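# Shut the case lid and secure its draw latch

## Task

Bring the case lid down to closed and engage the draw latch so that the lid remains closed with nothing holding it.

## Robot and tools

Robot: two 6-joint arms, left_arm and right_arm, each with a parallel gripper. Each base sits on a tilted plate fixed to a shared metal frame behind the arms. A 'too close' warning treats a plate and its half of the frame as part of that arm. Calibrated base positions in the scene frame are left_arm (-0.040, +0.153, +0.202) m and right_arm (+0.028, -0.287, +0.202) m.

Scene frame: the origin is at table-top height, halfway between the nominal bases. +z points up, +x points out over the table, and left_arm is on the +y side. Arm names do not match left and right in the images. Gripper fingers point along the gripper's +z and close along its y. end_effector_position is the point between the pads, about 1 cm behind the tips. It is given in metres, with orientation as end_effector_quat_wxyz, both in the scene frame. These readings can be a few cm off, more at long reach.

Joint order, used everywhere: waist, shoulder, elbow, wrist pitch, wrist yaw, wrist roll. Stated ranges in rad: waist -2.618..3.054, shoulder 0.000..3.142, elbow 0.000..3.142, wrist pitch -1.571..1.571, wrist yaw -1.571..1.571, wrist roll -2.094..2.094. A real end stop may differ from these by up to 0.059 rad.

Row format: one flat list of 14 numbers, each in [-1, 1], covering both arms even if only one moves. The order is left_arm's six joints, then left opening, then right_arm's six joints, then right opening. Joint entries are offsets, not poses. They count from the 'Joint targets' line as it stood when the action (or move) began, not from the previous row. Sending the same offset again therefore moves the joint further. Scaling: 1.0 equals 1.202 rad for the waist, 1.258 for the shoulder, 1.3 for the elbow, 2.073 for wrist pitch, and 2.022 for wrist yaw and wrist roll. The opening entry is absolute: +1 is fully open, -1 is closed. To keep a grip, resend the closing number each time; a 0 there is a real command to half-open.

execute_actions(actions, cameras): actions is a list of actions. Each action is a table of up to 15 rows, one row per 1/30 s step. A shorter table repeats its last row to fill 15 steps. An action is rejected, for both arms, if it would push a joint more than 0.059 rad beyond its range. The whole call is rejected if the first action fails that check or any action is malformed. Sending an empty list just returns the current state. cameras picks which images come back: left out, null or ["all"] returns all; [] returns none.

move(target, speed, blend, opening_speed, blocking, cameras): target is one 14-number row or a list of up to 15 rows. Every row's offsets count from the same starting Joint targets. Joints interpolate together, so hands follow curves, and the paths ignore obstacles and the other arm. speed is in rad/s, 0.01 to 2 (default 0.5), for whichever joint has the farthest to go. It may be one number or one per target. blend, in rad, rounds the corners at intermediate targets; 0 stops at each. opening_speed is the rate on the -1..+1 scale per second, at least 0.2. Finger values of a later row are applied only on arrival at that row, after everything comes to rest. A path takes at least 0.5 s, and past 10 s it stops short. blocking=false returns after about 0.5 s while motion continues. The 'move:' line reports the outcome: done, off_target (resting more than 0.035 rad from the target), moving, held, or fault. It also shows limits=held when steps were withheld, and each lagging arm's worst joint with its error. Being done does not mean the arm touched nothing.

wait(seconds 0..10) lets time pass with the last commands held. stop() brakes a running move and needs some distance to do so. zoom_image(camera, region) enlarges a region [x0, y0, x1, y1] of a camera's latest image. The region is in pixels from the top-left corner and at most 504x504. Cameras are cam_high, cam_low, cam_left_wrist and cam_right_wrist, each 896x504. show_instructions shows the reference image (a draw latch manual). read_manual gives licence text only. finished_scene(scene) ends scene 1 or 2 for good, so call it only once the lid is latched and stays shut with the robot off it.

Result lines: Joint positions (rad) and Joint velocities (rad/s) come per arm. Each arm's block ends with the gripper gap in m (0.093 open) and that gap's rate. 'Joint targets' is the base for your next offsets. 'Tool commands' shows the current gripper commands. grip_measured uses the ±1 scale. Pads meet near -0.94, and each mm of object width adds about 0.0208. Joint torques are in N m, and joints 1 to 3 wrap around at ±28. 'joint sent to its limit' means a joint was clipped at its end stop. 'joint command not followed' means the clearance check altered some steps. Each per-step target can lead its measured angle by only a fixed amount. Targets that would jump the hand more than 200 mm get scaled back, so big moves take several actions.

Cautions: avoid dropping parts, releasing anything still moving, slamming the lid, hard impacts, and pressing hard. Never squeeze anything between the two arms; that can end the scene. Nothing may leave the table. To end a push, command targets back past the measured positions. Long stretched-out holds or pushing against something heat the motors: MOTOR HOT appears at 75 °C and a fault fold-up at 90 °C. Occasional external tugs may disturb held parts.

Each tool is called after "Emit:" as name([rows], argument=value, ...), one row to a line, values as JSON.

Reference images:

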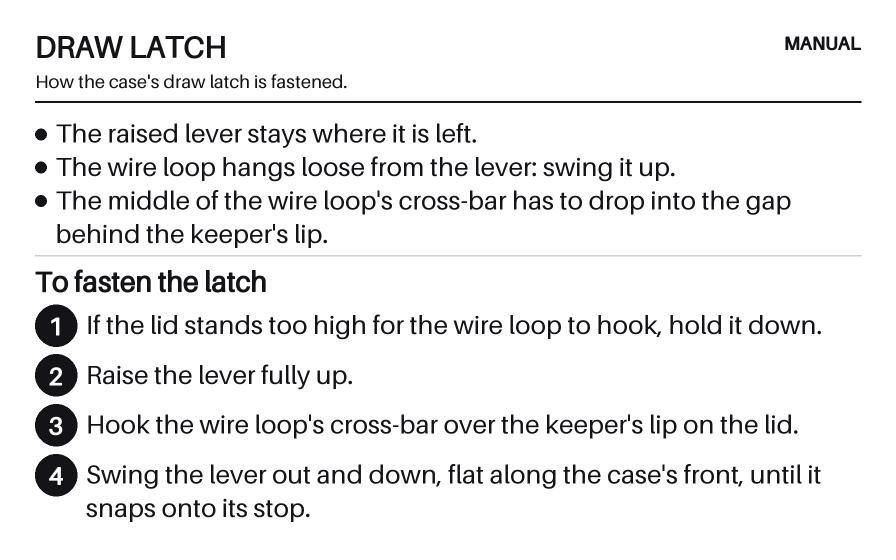

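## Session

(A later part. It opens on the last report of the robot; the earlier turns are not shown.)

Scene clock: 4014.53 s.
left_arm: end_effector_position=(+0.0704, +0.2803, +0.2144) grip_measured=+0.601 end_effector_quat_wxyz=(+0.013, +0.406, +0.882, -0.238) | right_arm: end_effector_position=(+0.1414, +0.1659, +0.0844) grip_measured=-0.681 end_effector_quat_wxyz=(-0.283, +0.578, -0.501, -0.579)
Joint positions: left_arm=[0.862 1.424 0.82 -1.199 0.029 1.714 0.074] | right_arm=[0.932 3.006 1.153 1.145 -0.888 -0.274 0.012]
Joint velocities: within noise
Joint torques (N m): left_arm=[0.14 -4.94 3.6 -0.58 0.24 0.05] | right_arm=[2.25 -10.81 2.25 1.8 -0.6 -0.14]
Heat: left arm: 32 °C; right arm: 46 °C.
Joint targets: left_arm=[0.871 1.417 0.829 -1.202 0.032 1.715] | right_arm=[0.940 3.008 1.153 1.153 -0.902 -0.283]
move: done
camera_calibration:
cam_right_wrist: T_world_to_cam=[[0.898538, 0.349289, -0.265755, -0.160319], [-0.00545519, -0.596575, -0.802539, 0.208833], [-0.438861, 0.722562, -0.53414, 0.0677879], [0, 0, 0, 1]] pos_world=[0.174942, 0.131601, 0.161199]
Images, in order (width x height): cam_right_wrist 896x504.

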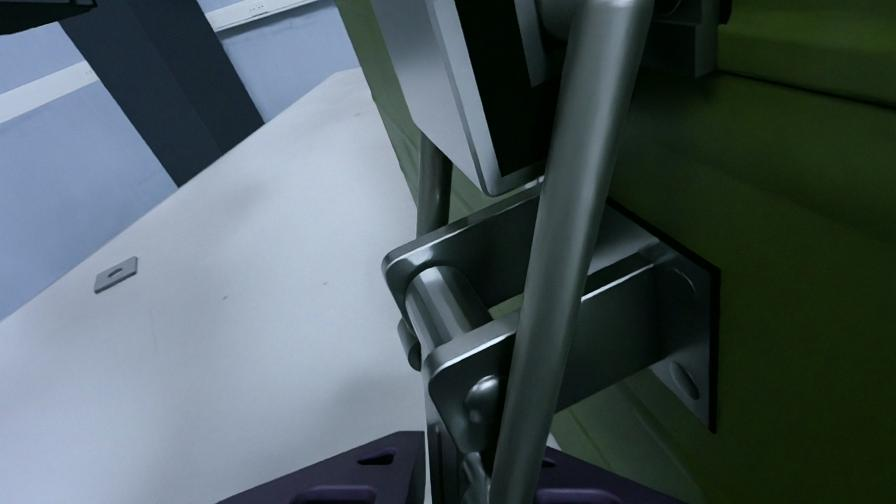

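Emit:
execute_actions(actions=[])

Scene clock: 4040.23 s.
left_arm: end_effector_position=(+0.0704, +0.2803, +0.2144) grip_measured=+0.601 end_effector_quat_wxyz=(+0.013, +0.406, +0.882, -0.238) | right_arm: end_effector_position=(+0.1414, +0.1659, +0.0844) grip_measured=-0.681 end_effector_quat_wxyz=(-0.283, +0.578, -0.501, -0.579)
Joint positions: left_arm=[0.862 1.424 0.82 -1.199 0.029 1.714 0.074] | right_arm=[0.932 3.006 1.153 1.145 -0.888 -0.274 0.013]
Joint velocities: within noise
Joint torques (N m): left_arm=[0.12 -4.92 3.59 -0.58 0.23 0.05] | right_arm=[2.29 -10.89 2.25 1.77 -0.55 -0.14]
Heat: left arm: 32 °C; right arm: 48 °C.
Joint targets: left_arm=[0.871 1.417 0.829 -1.202 0.032 1.715] | right_arm=[0.940 3.008 1.153 1.153 -0.902 -0.283]
Tool commands: left_gripper/opening=+0.6 right_gripper/opening=-0.68
camera_calibration:
cam_left_wrist: T_world_to_cam=[[-0.708956, -0.564805, 0.422346, 0.117562], [-0.534118, 0.821062, 0.201432, -0.195646], [-0.460542, -0.0827763, -0.88377, 0.329831], [0, 0, 0, 1]] pos_world=[0.130749, 0.254339, 0.281252]
cam_right_wrist: T_world_to_cam=[[0.898608, 0.349386, -0.265393, -0.160376], [-0.00513892, -0.596458, -0.802628, 0.208776], [-0.438723, 0.722612, -0.534186, 0.0677638], [0, 0, 0, 1]] pos_world=[0.174917, 0.131592, 0.161206]

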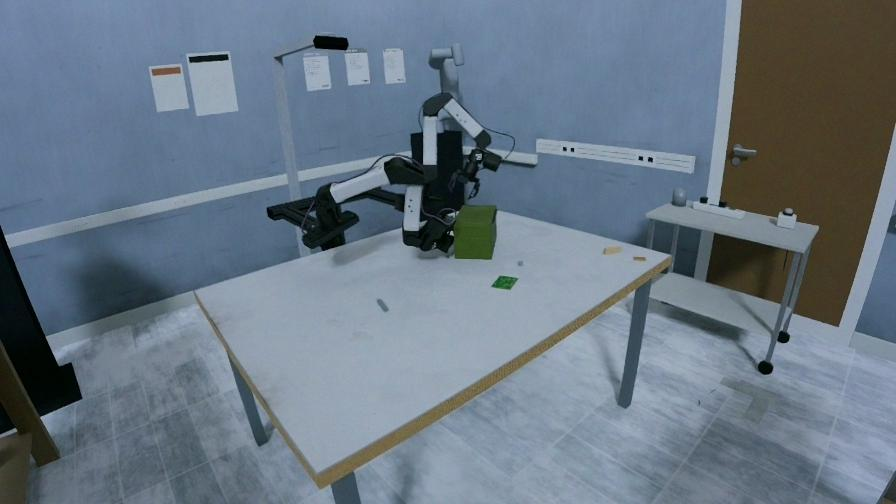

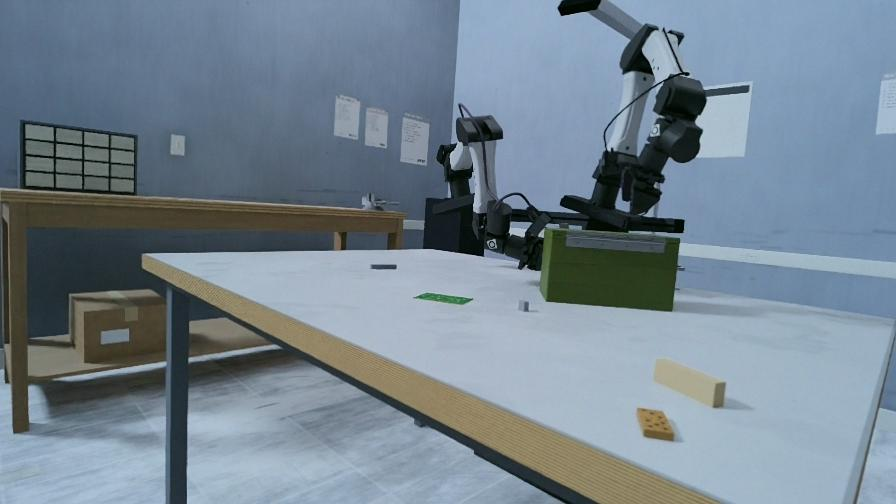

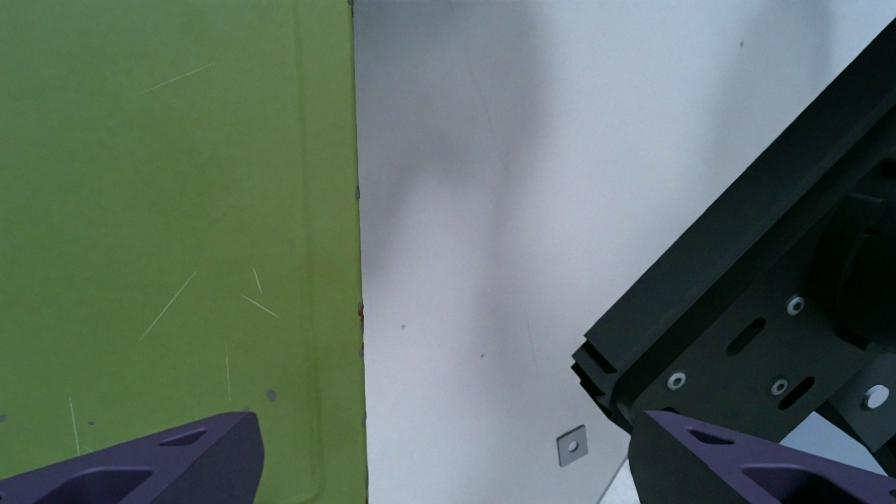

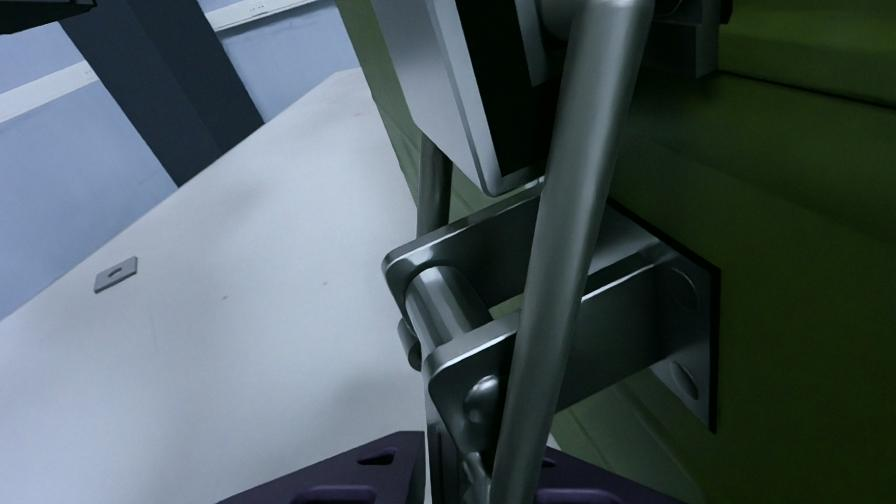

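Emit:
move(target=[0,0,0,0,0,0,0.6,-0.1206,-0.0938,-0.1023,-0.0415,-0.0455,-0.0742,-0.6], speed=0.2, cameras=["cam_right_wrist"])

Scene clock: 4060.17 s.
left_arm: end_effector_position=(+0.0704, +0.2803, +0.2144) grip_measured=+0.601 end_effector_quat_wxyz=(+0.013, +0.406, +0.882, -0.238) | right_arm: end_effector_position=(+0.1632, +0.1221, +0.0890) grip_measured=-0.601 end_effector_quat_wxyz=(-0.289, +0.577, -0.499, -0.578)
Joint positions: left_arm=[0.862 1.424 0.82 -1.199 0.029 1.714 0.074] | right_arm=[0.801 2.926 1.028 1.082 -0.98 -0.424 0.016]
Joint velocities: within noise
Joint torques (N m): left_arm=[0.12 -4.93 3.62 -0.58 0.24 0.05] | right_arm=[1.21 -13.56 0.87 1.48 -0.61 -0.05]
Heat: left arm: 32 °C; right arm: 48 °C.
Joint targets: left_arm=[0.871 1.417 0.829 -1.202 0.032 1.715] | right_arm=[0.795 2.890 1.020 1.067 -0.994 -0.433]
move: off_target (right_arm); right_arm: the shoulder is farthest, 0.036 rad from its target
camera_calibration:
cam_right_wrist: T_world_to_cam=[[0.902521, 0.346142, -0.256206, -0.164461], [-0.00316448, -0.589587, -0.807699, 0.185639], [-0.430634, 0.729776, -0.531019, 0.108948], [0, 0, 0, 1]] pos_world=[0.195934, 0.08687, 0.165658]
Images, in order (width x height): cam_right_wrist 896x504.

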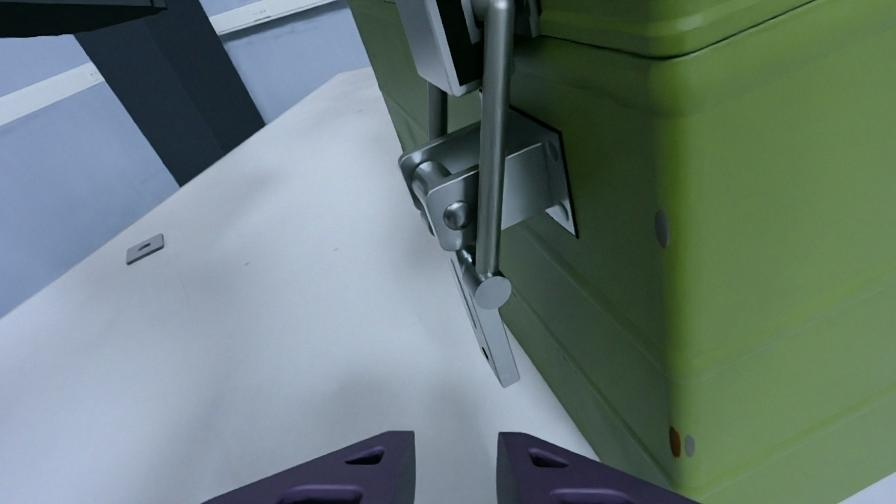

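Emit:
zoom_image(camera="cam_right_wrist", region=[340, 0, 640, 420])

Scaled by 1.200 from the camera's 896x504 image, which has a finer 1280x720 frame.

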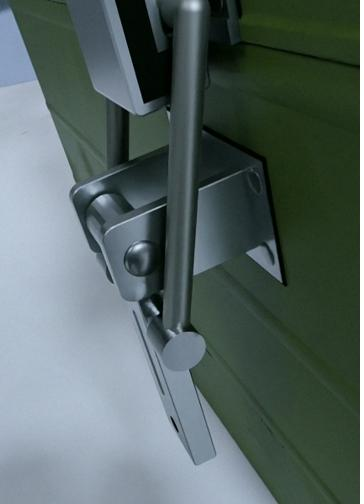

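Emit:
move(target=[0,0,0,0,0,0,0.6,0.004,0.0739,-0.0923,0.0835,-0.001,-0.7997,-1], speed=0.6, cameras=["cam_right_wrist","cam_high"])

Scene clock: 4110.10 s.
left_arm: end_effector_position=(+0.0704, +0.2803, +0.2144) grip_measured=+0.601 end_effector_quat_wxyz=(+0.013, +0.406, +0.882, -0.238) | right_arm: end_effector_position=(+0.1342, +0.0933, +0.0762) grip_measured=-0.973 end_effector_quat_wxyz=(-0.611, +0.763, +0.068, -0.200)
Joint positions: left_arm=[0.862 1.424 0.82 -1.199 0.029 1.714 0.074] | right_arm=[0.801 2.97 0.906 1.222 -0.983 -2.04 0]
Joint velocities: within noise
Joint torques (N m): left_arm=[0.12 -4.93 3.59 -0.57 0.24 0.05] | right_arm=[1.36 -8.16 0.13 1.61 -0.65 -0.09]
Heat: left arm: 32 °C; right arm: 50 °C.
Joint targets: left_arm=[0.871 1.417 0.829 -1.202 0.032 1.715] | right_arm=[0.800 2.983 0.900 1.240 -0.996 -2.050]
move: done
camera_calibration:
cam_right_wrist: T_world_to_cam=[[0.144003, 0.261723, 0.95434, -0.114128], [0.989535, -0.0470441, -0.136412, -0.0767689], [0.0091939, 0.963996, -0.265759, 0.00959601], [0, 0, 0, 1]] pos_world=[0.092312, 0.0170079, 0.100995]
Images, in order (width x height): cam_high 896x504, cam_right_wrist 896x504.

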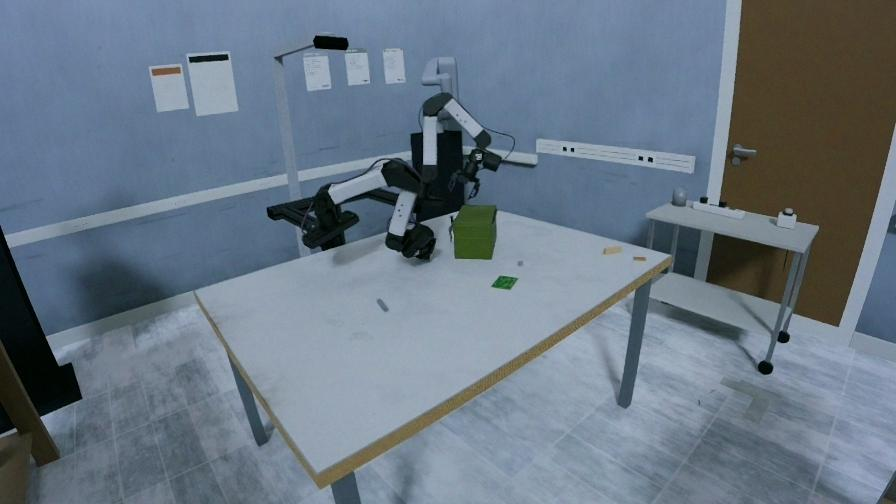

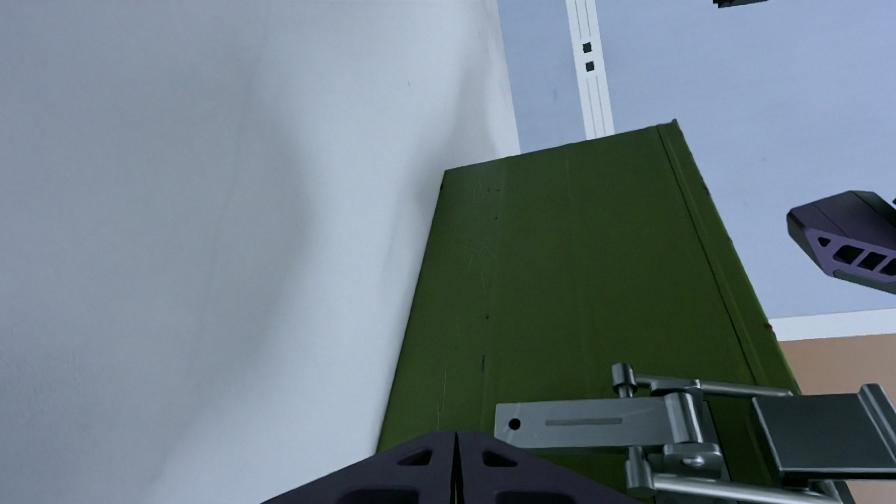

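Emit:
move(target=[0,0,0,0,0,0,0.6,0.1339,0.0692,0.1444,0.0338,0.0549,0.0198,-1], speed=0.25, cameras=["cam_right_wrist"])

Scene clock: 4144.83 s.
left_arm: end_effector_position=(+0.0704, +0.2803, +0.2144) grip_measured=+0.601 end_effector_quat_wxyz=(+0.013, +0.406, +0.882, -0.238) | right_arm: end_effector_position=(+0.1150, +0.1474, +0.0755) grip_measured=-0.973 end_effector_quat_wxyz=(-0.631, +0.747, +0.137, -0.158)
Joint positions: left_arm=[0.862 1.424 0.82 -1.199 0.029 1.714 0.074] | right_arm=[0.956 3.055 1.078 1.291 -0.9 -2.018 0]
Joint velocities: within noise
Joint torques (N m): left_arm=[0.14 -4.92 3.62 -0.57 0.24 0.05] | right_arm=[1.77 -9.22 2.41 1.86 -0.3 0.15]
Heat: left arm: 32 °C; right arm: 47 °C.
Joint targets: left_arm=[0.871 1.417 0.829 -1.202 0.032 1.715] | right_arm=[0.961 3.070 1.088 1.310 -0.885 -2.010]
move: done
camera_calibration:
cam_right_wrist: T_world_to_cam=[[-0.00251465, 0.183258, 0.983062, -0.0987008], [0.999976, 0.00682204, 0.00128618, -0.0748032], [-0.00647078, 0.983041, -0.183271, -0.0498436], [0, 0, 0, 1]] pos_world=[0.0742307, 0.0675964, 0.0879903]
Images, in order (width x height): cam_right_wrist 896x504.

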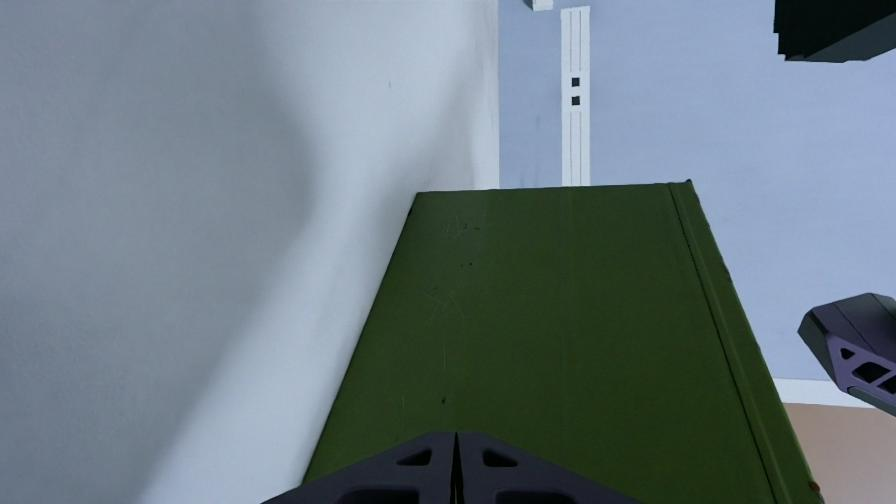

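Emit:
move(target=[0,0,0,0,0,0,0.6,-0.0358,-0.0318,0.0415,-0.0531,-0.0148,-0.0198,-1], speed=0.1, cameras=["cam_right_wrist"])

Scene clock: 4160.47 s.
left_arm: end_effector_position=(+0.0704, +0.2803, +0.2144) grip_measured=+0.601 end_effector_quat_wxyz=(+0.013, +0.406, +0.882, -0.238) | right_arm: end_effector_position=(+0.1322, +0.1540, +0.0710) grip_measured=-0.973 end_effector_quat_wxyz=(-0.628, +0.752, +0.128, -0.153)
Joint positions: left_arm=[0.862 1.424 0.82 -1.199 0.029 1.714 0.074] | right_arm=[0.925 3.055 1.13 1.214 -0.901 -2.041 0]
Joint velocities: within noise
Joint torques (N m): left_arm=[0.12 -4.93 3.6 -0.56 0.24 0.05] | right_arm=[0.85 -12.77 2.62 1.56 -0.62 -0.1]
Heat: left arm: 32 °C; right arm: 46 °C.
Joint targets: left_arm=[0.871 1.417 0.829 -1.202 0.032 1.715] | right_arm=[0.917 3.030 1.142 1.200 -0.915 -2.050]
move: done
camera_calibration:
cam_right_wrist: T_world_to_cam=[[0.00266723, 0.195648, 0.980671, -0.0977936], [0.999911, -0.0133288, -0.0000604071, -0.0888882], [0.0130594, 0.980584, -0.195666, -0.0583087], [0, 0, 0, 1]] pos_world=[0.0899026, 0.0751249, 0.084489]
Images, in order (width x height): cam_right_wrist 896x504.

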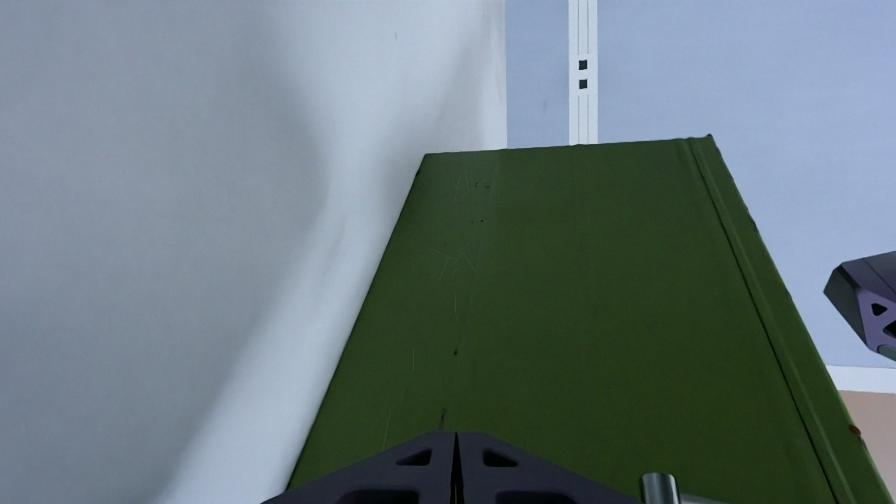

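Emit:
move(target=[0,0,0,0,0,0,0.6,-0.0125,-0.0318,0.0185,-0.0482,-0.0114,-0.01,-1], speed=0.1, cameras=["cam_right_wrist"])

Scene clock: 4176.93 s.
left_arm: end_effector_position=(+0.0704, +0.2803, +0.2144) grip_measured=+0.601 end_effector_quat_wxyz=(+0.013, +0.406, +0.882, -0.238) | right_arm: end_effector_position=(+0.1380, +0.1561, +0.0723) grip_measured=-0.973 end_effector_quat_wxyz=(-0.619, +0.756, +0.127, -0.168)
Joint positions: left_arm=[0.862 1.424 0.82 -1.199 0.029 1.714 0.074] | right_arm=[0.911 3.029 1.154 1.114 -0.925 -2.061 0]
Joint velocities: within noise
Joint torques (N m): left_arm=[0.14 -4.93 3.6 -0.56 0.25 0.06] | right_arm=[0.96 -14.6 3.03 1.49 -0.63 -0.06]
Heat: left arm: 32 °C; right arm: 48 °C.
Joint targets: left_arm=[0.871 1.417 0.829 -1.202 0.032 1.715] | right_arm=[0.902 2.990 1.166 1.100 -0.938 -2.071]
move: off_target (right_arm); right_arm: the shoulder is farthest, 0.039 rad from its target
camera_calibration:
cam_right_wrist: T_world_to_cam=[[0.0196328, 0.219046, 0.975517, -0.105131], [0.999764, 0.00478931, -0.0211961, -0.0959359], [-0.00931498, 0.975703, -0.2189, -0.0547014], [0, 0, 0, 1]] pos_world=[0.0974678, 0.0768603, 0.0885496]
Images, in order (width x height): cam_right_wrist 896x504.

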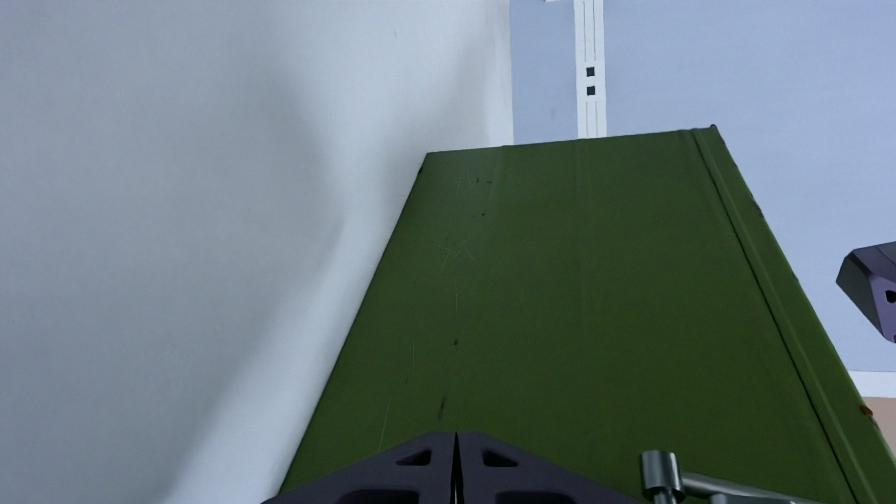

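Emit:
move(target=[0,0,0,0,0,0,0.6,-0.0092,-0.0087,0.0138,-0.027,-0.0062,-0.005,-1], speed=0.1, cameras=["cam_right_wrist"])

Emit:
move(target=[0,0,0,0,0,0,0.6,-0.0092,-0.0087,0.0138,-0.027,-0.0062,0,-1], speed=0.1, cameras=["cam_right_wrist"])

Scene clock: 4183.37 s.
left_arm: end_effector_position=(+0.0704, +0.2803, +0.2144) grip_measured=+0.601 end_effector_quat_wxyz=(+0.013, +0.406, +0.882, -0.238) | right_arm: end_effector_position=(+0.1405, +0.1561, +0.0719) grip_measured=-0.973 end_effector_quat_wxyz=(-0.614, +0.758, +0.125, -0.180)
Joint positions: left_arm=[0.862 1.424 0.82 -1.199 0.029 1.714 0.074] | right_arm=[0.901 3.02 1.169 1.057 -0.943 -2.072 0]
Joint velocities: within noise
Joint torques (N m): left_arm=[0.12 -4.92 3.59 -0.57 0.25 0.05] | right_arm=[0.8 -14.61 3.29 1.44 -0.61 -0.04]
Heat: left arm: 32 °C; right arm: 50 °C.
Joint targets: left_arm=[0.871 1.417 0.829 -1.202 0.032 1.715] | right_arm=[0.891 2.979 1.184 1.044 -0.950 -2.081]
move: off_target (right_arm); right_arm: the shoulder is farthest, 0.041 rad from its target
camera_calibration:
cam_right_wrist: T_world_to_cam=[[0.0344272, 0.233206, 0.971818, -0.108831], [0.999057, 0.0176917, -0.0396377, -0.0990301], [-0.0264368, 0.972266, -0.232377, -0.0508844], [0, 0, 0, 1]] pos_world=[0.101338, 0.0766052, 0.0900138]
Images, in order (width x height): cam_right_wrist 896x504.

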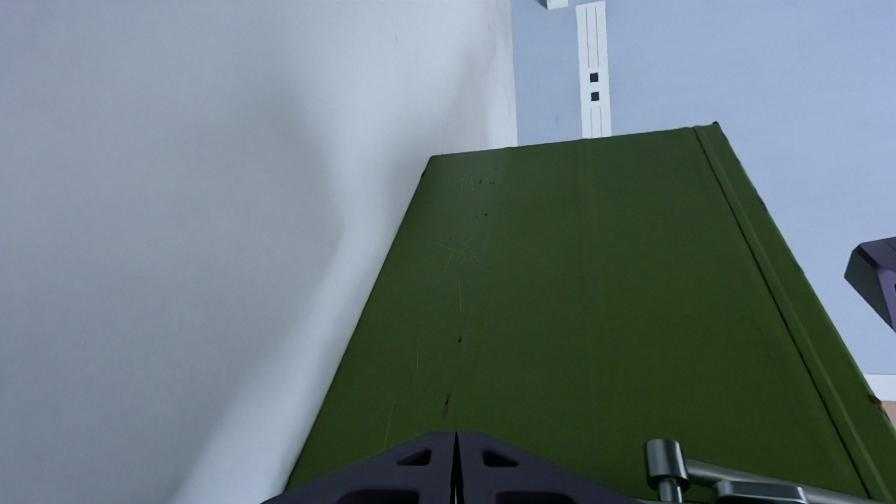

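Scene clock: 4184.37 s.
left_arm: end_effector_position=(+0.0704, +0.2803, +0.2144) grip_measured=+0.601 end_effector_quat_wxyz=(+0.013, +0.406, +0.882, -0.238) | right_arm: end_effector_position=(+0.1416, +0.1552, +0.0716) grip_measured=-0.973 end_effector_quat_wxyz=(-0.607, +0.760, +0.120, -0.198)
Joint positions: left_arm=[0.862 1.424 0.82 -1.199 0.029 1.714 0.074] | right_arm=[0.891 3.011 1.183 0.996 -0.966 -2.073 0]
Joint velocities: within noise
Joint torques (N m): left_arm=[0.12 -4.93 3.63 -0.57 0.25 0.06] | right_arm=[0.8 -14.91 3.54 1.38 -0.49 -0.02]
Heat: left arm: 32 °C; right arm: 51 °C.
Joint targets: left_arm=[0.871 1.417 0.829 -1.202 0.032 1.715] | right_arm=[0.880 2.968 1.202 0.988 -0.963 -2.080]
move: off_target (right_arm); right_arm: the shoulder is farthest, 0.043 rad from its target
camera_calibration:
cam_right_wrist: T_world_to_cam=[[0.061751, 0.25291, 0.965517, -0.11479], [0.996822, 0.0331534, -0.0724374, -0.099848], [-0.0503303, 0.966922, -0.250059, -0.0445286], [0, 0, 0, 1]] pos_world=[0.104378, 0.0753974, 0.092464]
Images, in order (width x height): cam_right_wrist 896x504.

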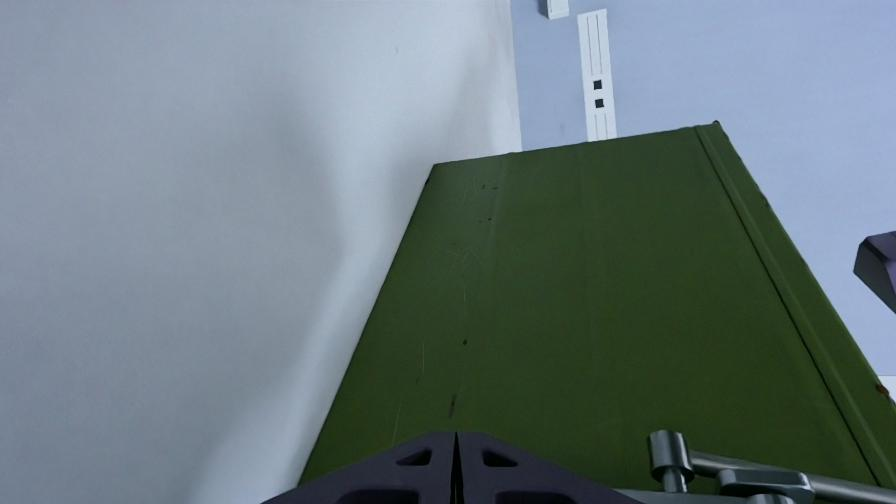

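Emit:
move(target=[0,0,0,0,0,0,0.6,0,0.0533,0.0077,0.0492,0.0213,0,-1], speed=0.08, cameras=["cam_right_wrist"])

Scene clock: 4201.00 s.
left_arm: end_effector_position=(+0.0704, +0.2803, +0.2144) grip_measured=+0.601 end_effector_quat_wxyz=(+0.013, +0.406, +0.882, -0.238) | right_arm: end_effector_position=(+0.1421, +0.1558, +0.0714) grip_measured=-0.973 end_effector_quat_wxyz=(-0.616, +0.755, +0.126, -0.187)
Joint positions: left_arm=[0.862 1.424 0.82 -1.199 0.029 1.714 0.074] | right_arm=[0.891 3.027 1.184 1.045 -0.965 -2.074 0]
Joint velocities: within noise
Joint torques (N m): left_arm=[0.16 -4.93 3.56 -0.58 0.24 0.05] | right_arm=[0.79 -10.03 4.27 1.96 -0.06 -0.04]
Heat: left arm: 32 °C; right arm: 52 °C.
Joint targets: left_arm=[0.871 1.417 0.829 -1.202 0.032 1.715] | right_arm=[0.880 3.035 1.212 1.090 -0.920 -2.080]
move: off_target (right_arm); right_arm: the wrist pitch is farthest, 0.045 rad from its target
camera_calibration:
cam_right_wrist: T_world_to_cam=[[0.0436446, 0.226799, 0.972963, -0.10868], [0.998288, 0.0280538, -0.05132, -0.101294], [-0.0389346, 0.973538, -0.225186, -0.0495767], [0, 0, 0, 1]] pos_world=[0.103933, 0.0757549, 0.0893793]
Images, in order (width x height): cam_right_wrist 896x504.

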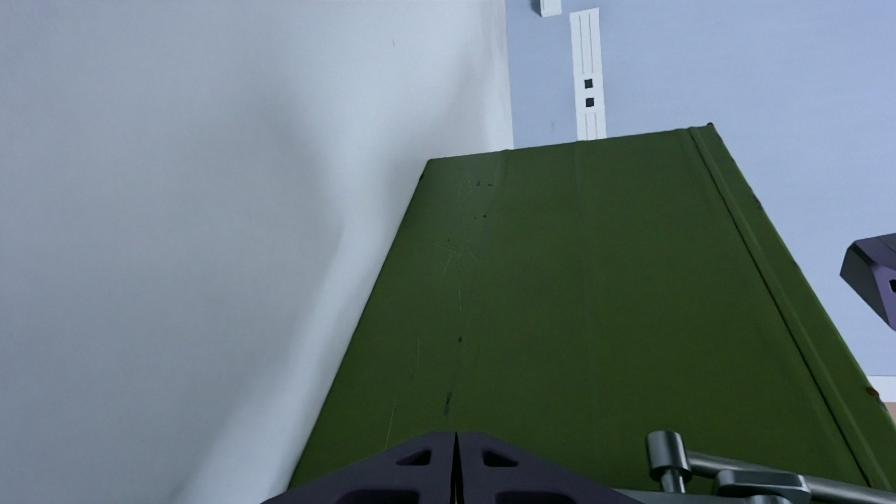

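Emit:
move(target=[0,0,0,0,0,0,0.6,0.0,0.0,0.012,0.035,0.04,0,-1], speed=0.08, cameras=["cam_right_wrist"])

Scene clock: 4214.03 s.
left_arm: end_effector_position=(+0.0704, +0.2803, +0.2144) grip_measured=+0.601 end_effector_quat_wxyz=(+0.013, +0.406, +0.882, -0.238) | right_arm: end_effector_position=(+0.1436, +0.1568, +0.0711) grip_measured=-0.973 end_effector_quat_wxyz=(-0.623, +0.751, +0.131, -0.173)
Joint positions: left_arm=[0.862 1.424 0.82 -1.199 0.029 1.714 0.074] | right_arm=[0.892 3.038 1.184 1.082 -0.957 -2.081 0]
Joint velocities: within noise
Joint torques (N m): left_arm=[0.16 -4.92 3.59 -0.57 0.24 0.05] | right_arm=[0.73 -11.21 5.63 2.35 0.68 0.03]
Heat: left arm: 32 °C; right arm: 50 °C.
Joint targets: left_arm=[0.871 1.417 0.829 -1.202 0.032 1.715] | right_arm=[0.880 3.035 1.228 1.163 -0.839 -2.080]
move: off_target (right_arm); right_arm: the wrist yaw is farthest, 0.117 rad from its target
camera_calibration:
cam_right_wrist: T_world_to_cam=[[0.0219534, 0.207069, 0.97808, -0.10288], [0.999487, 0.0182657, -0.0263009, -0.10324], [-0.0233114, 0.978156, -0.206562, -0.0547789], [0, 0, 0, 1]] pos_world=[0.104168, 0.0767713, 0.0865945]
Images, in order (width x height): cam_right_wrist 896x504.

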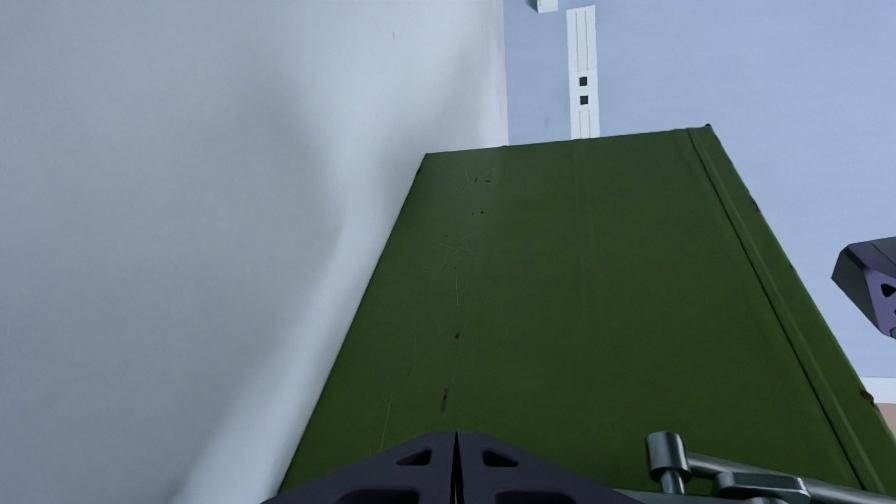

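Emit:
move(target=[0,0,0,0,0,0,0.6,0.0,0.0,0.0,0.03,0.05,0,-1], speed=0.08, cameras=["cam_right_wrist"])

Scene clock: 4219.10 s.
left_arm: end_effector_position=(+0.0704, +0.2803, +0.2144) grip_measured=+0.601 end_effector_quat_wxyz=(+0.013, +0.406, +0.882, -0.238) | right_arm: end_effector_position=(+0.1672, +0.1662, +0.0709) grip_measured=-0.973 end_effector_quat_wxyz=(-0.627, +0.764, +0.113, -0.102)
Joint positions: left_arm=[0.862 1.424 0.82 -1.199 0.029 1.714 0.074] | right_arm=[0.892 3.038 1.184 1.157 -0.828 -2.082 0]
Joint velocities: within noise
Joint torques (N m): left_arm=[0.12 -4.93 3.58 -0.57 0.25 0.06] | right_arm=[0.65 -11.23 5.74 2.36 0.43 0.03]
Heat: left arm: 32 °C; right arm: 50 °C.
Joint targets: left_arm=[0.871 1.417 0.829 -1.202 0.032 1.715] | right_arm=[0.880 3.035 1.228 1.225 -0.738 -2.081]
move: off_target (right_arm); right_arm: the wrist yaw is farthest, 0.090 rad from its target
camera_calibration:
cam_right_wrist: T_world_to_cam=[[-0.0391877, 0.205152, 0.977945, -0.0945525], [0.992858, -0.102375, 0.0612613, -0.112072], [0.112685, 0.973361, -0.199675, -0.0859074], [0, 0, 0, 1]] pos_world=[0.117247, 0.0915432, 0.0821794]
Images, in order (width x height): cam_right_wrist 896x504.

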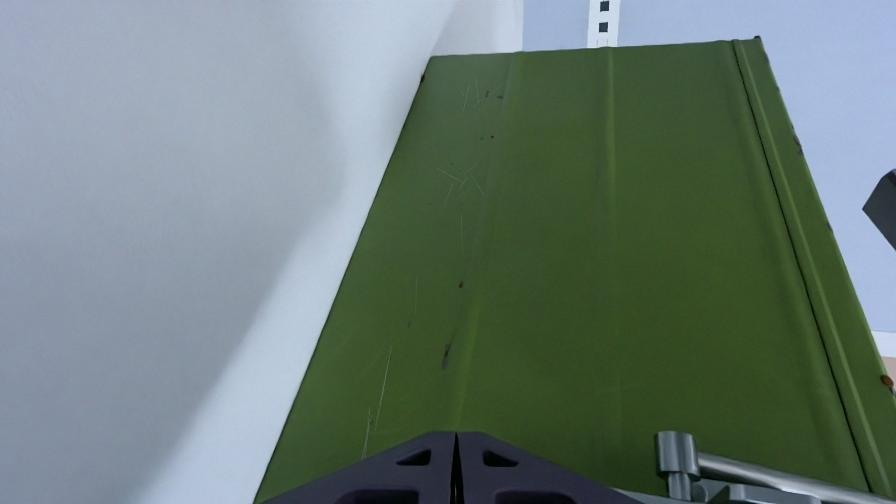

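Emit:
move(target=[0,0,0,0,0,0,0.6,0.0674,0.0278,-0.1077,0.041,-0.0727,0.0351,-1], speed=0.3)

Scene clock: 4225.73 s.
left_arm: end_effector_position=(+0.0704, +0.2803, +0.2144) grip_measured=+0.601 end_effector_quat_wxyz=(+0.013, +0.406, +0.882, -0.238) | right_arm: end_effector_position=(+0.1199, +0.1514, +0.0730) grip_measured=-0.973 end_effector_quat_wxyz=(-0.630, +0.751, +0.132, -0.146)
Joint positions: left_arm=[0.862 1.424 0.82 -1.199 0.029 1.714 0.074] | right_arm=[0.957 3.061 1.091 1.291 -0.871 -2.018 0]
Joint velocities: within noise
Joint torques (N m): left_arm=[0.1 -4.89 3.59 -0.57 0.24 0.06] | right_arm=[1.91 -9.61 1.44 1.87 -0.54 0.13]
Heat: left arm: 32 °C; right arm: 50 °C.
Joint targets: left_arm=[0.871 1.417 0.829 -1.202 0.032 1.715] | right_arm=[0.962 3.070 1.088 1.310 -0.885 -2.010]
move: done
camera_calibration:
cam_left_wrist: T_world_to_cam=[[-0.708956, -0.564805, 0.422346, 0.117562], [-0.534118, 0.821062, 0.201432, -0.195646], [-0.460542, -0.0827763, -0.88377, 0.329831], [0, 0, 0, 1]] pos_world=[0.130749, 0.254339, 0.281252]
cam_right_wrist: T_world_to_cam=[[-0.0105351, 0.188767, 0.981965, -0.0966849], [0.999744, -0.0176743, 0.0141234, -0.0768855], [0.0200216, 0.981863, -0.188532, -0.0567488], [0, 0, 0, 1]] pos_world=[0.0769834, 0.0726115, 0.0853281]

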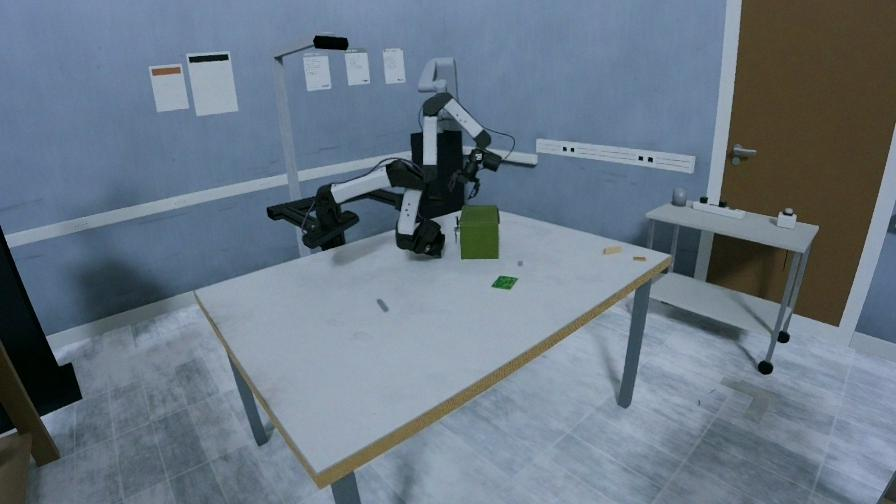

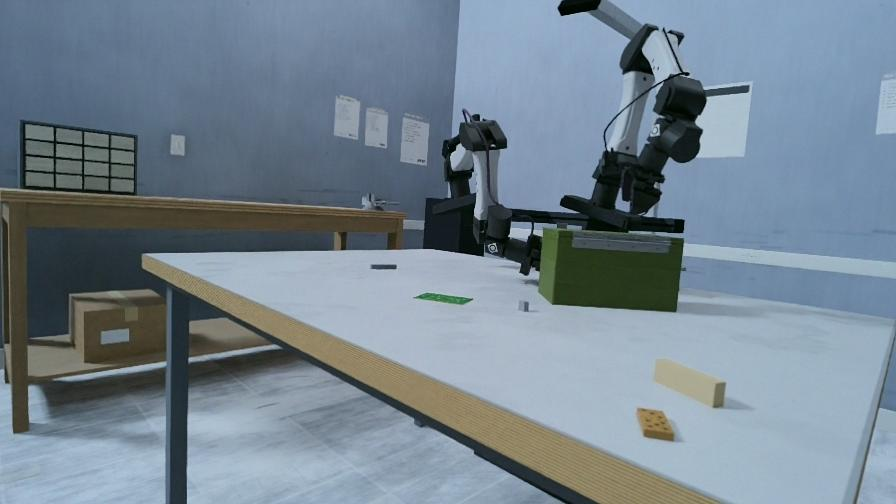

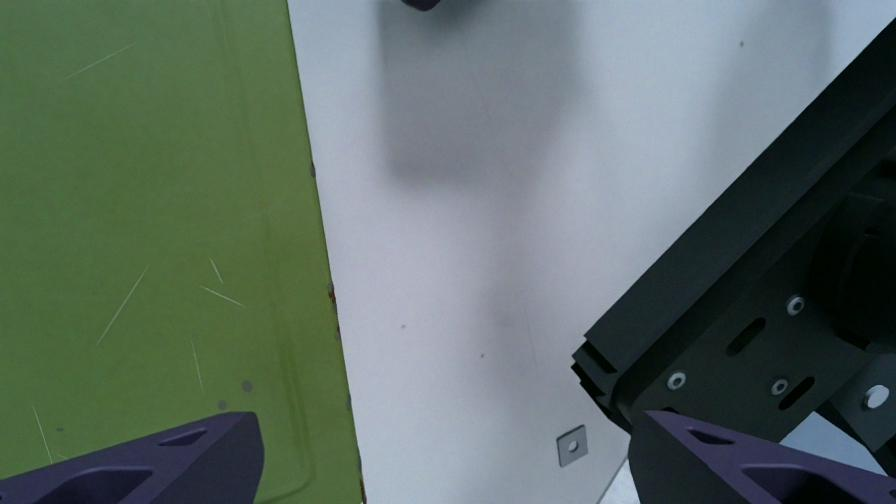

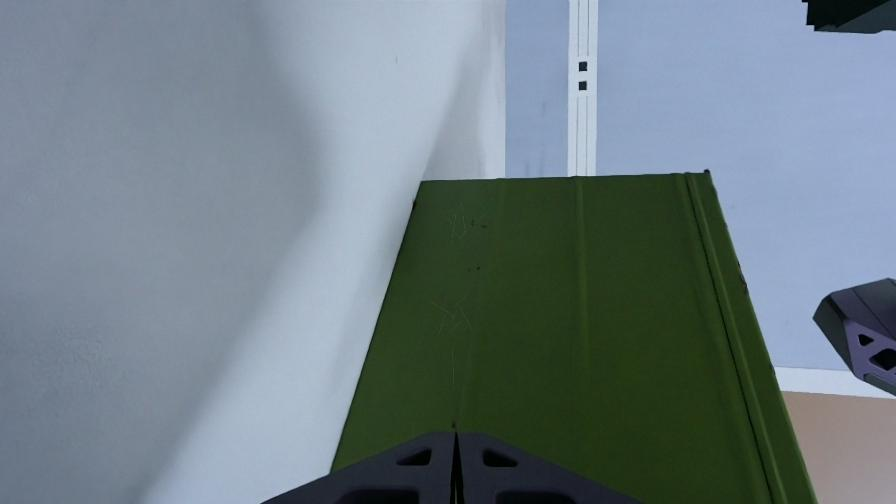

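Emit:
move([
  [0,0,0,0,0,0,0.6,-0.1348,-0.0692,-0.1446,-0.0338,-0.0549,-0.0198,-1],
  [0,0,0,0,0,0,0.6,-0.4942,-0.4801,-0.1031,-0.6575,-0.2057,0.2171,-1],
], speed=0.6, cameras=["cam_right_wrist"])

Scene clock: 4242.43 s.
left_arm: end_effector_position=(+0.0704, +0.2803, +0.2144) grip_measured=+0.601 end_effector_quat_wxyz=(+0.013, +0.406, +0.882, -0.238) | right_arm: end_effector_position=(+0.2282, -0.0056, +0.1673) grip_measured=-0.974 end_effector_quat_wxyz=(-0.394, +0.608, -0.381, -0.574)
Joint positions: left_arm=[0.862 1.424 0.82 -1.199 0.029 1.714 0.074] | right_arm=[0.374 2.496 0.943 -0.037 -1.288 -1.579 0]
Joint velocities: within noise
Joint torques (N m): left_arm=[0.12 -4.93 3.62 -0.57 0.25 0.06] | right_arm=[1.5 -11.64 2.82 0.09 -0.82 0.11]
Heat: left arm: 32 °C; right arm: 49 °C.
Joint targets: left_arm=[0.871 1.417 0.829 -1.202 0.032 1.715] | right_arm=[0.367 2.466 0.953 -0.053 -1.301 -1.570]
move: done
camera_calibration:
cam_right_wrist: T_world_to_cam=[[0.910089, 0.413361, 0.0294958, -0.207985], [0.202641, -0.381806, -0.901754, 0.143789], [-0.361489, 0.826654, -0.431241, 0.239768], [0, 0, 0, 1]] pos_world=[0.246821, -0.0573325, 0.239195]
Images, in order (width x height): cam_right_wrist 896x504.

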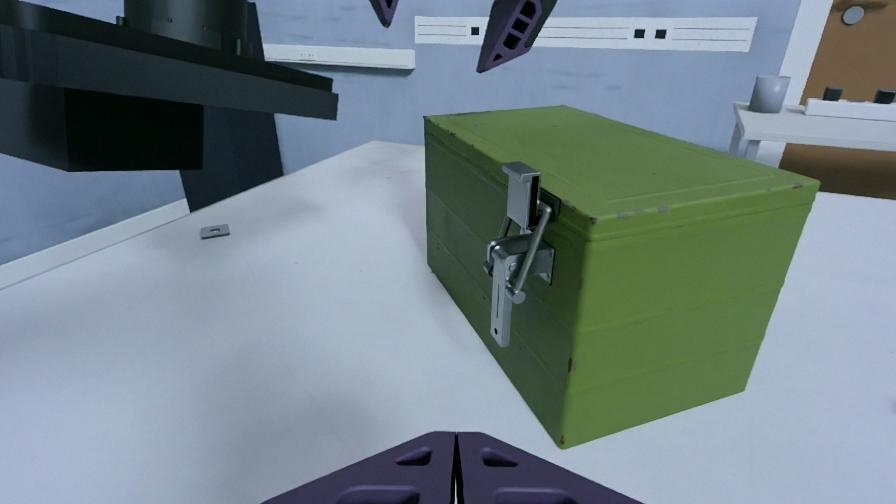

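Emit:
zoom_image(camera="cam_right_wrist", region=[420, 130, 640, 370])

Scaled by 2.100 from the camera's 896x504 image, which has a finer 1280x720 frame.

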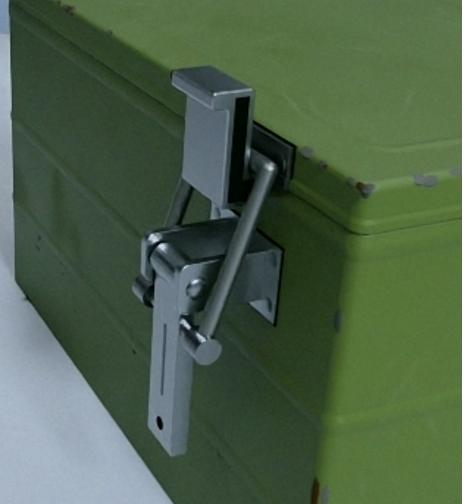

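Emit:
move(target=[0,0,0,0,0,0,0.6,-0.014,0.3013,0.4785,-0.3324,0.003,-0.1904,-1], speed=0.4, cameras=["cam_right_wrist"])

Scene clock: 4292.30 s.
left_arm: end_effector_position=(+0.0704, +0.2803, +0.2144) grip_measured=+0.601 end_effector_quat_wxyz=(+0.013, +0.406, +0.882, -0.238) | right_arm: end_effector_position=(+0.2837, +0.0238, +0.1312) grip_measured=-0.974 end_effector_quat_wxyz=(-0.361, +0.615, -0.357, -0.604)
Joint positions: left_arm=[0.862 1.424 0.82 -1.199 0.029 1.714 0.074] | right_arm=[0.36 2.83 1.559 -0.725 -1.289 -1.946 0]
Joint velocities: within noise
Joint torques (N m): left_arm=[0.12 -4.96 3.6 -0.57 0.24 0.05] | right_arm=[1.72 -10.14 4.03 -0.53 -0.79 -0.11]
Heat: left arm: 32 °C; right arm: 52 °C.
Joint targets: left_arm=[0.871 1.417 0.829 -1.202 0.032 1.715] | right_arm=[0.351 2.845 1.576 -0.742 -1.295 -1.955]
move: done
camera_calibration:
cam_right_wrist: T_world_to_cam=[[0.866644, 0.498925, 0.00122752, -0.255562], [0.206562, -0.356562, -0.911151, 0.110697], [-0.454158, 0.789897, -0.412071, 0.244605], [0, 0, 0, 1]] pos_world=[0.309705, -0.0262365, 0.20197]
Images, in order (width x height): cam_right_wrist 896x504.

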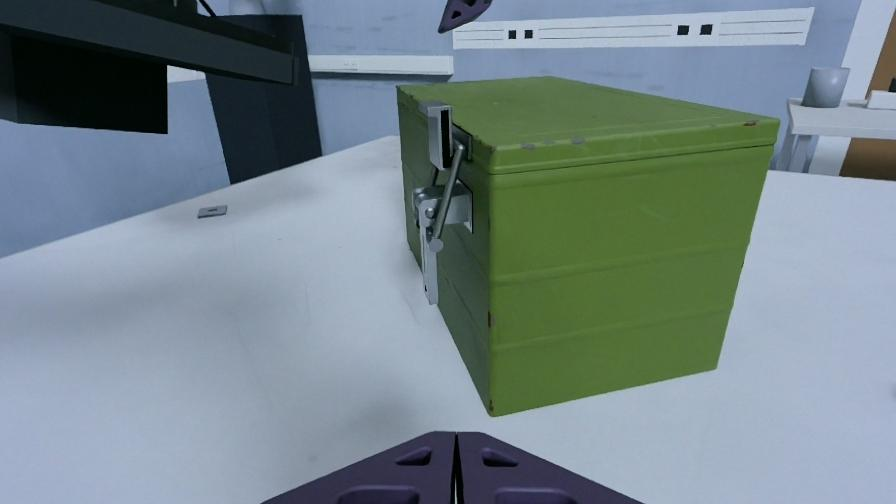

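Emit:
zoom_image(camera="cam_right_wrist", region=[370, 70, 570, 430])

Scaled by 1.400 from the camera's 896x504 image, which has a finer 1280x720 frame.

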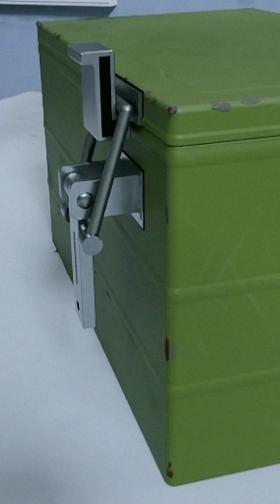

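Emit:
finished_scene(scene=1)

The scene is finished: the task was done.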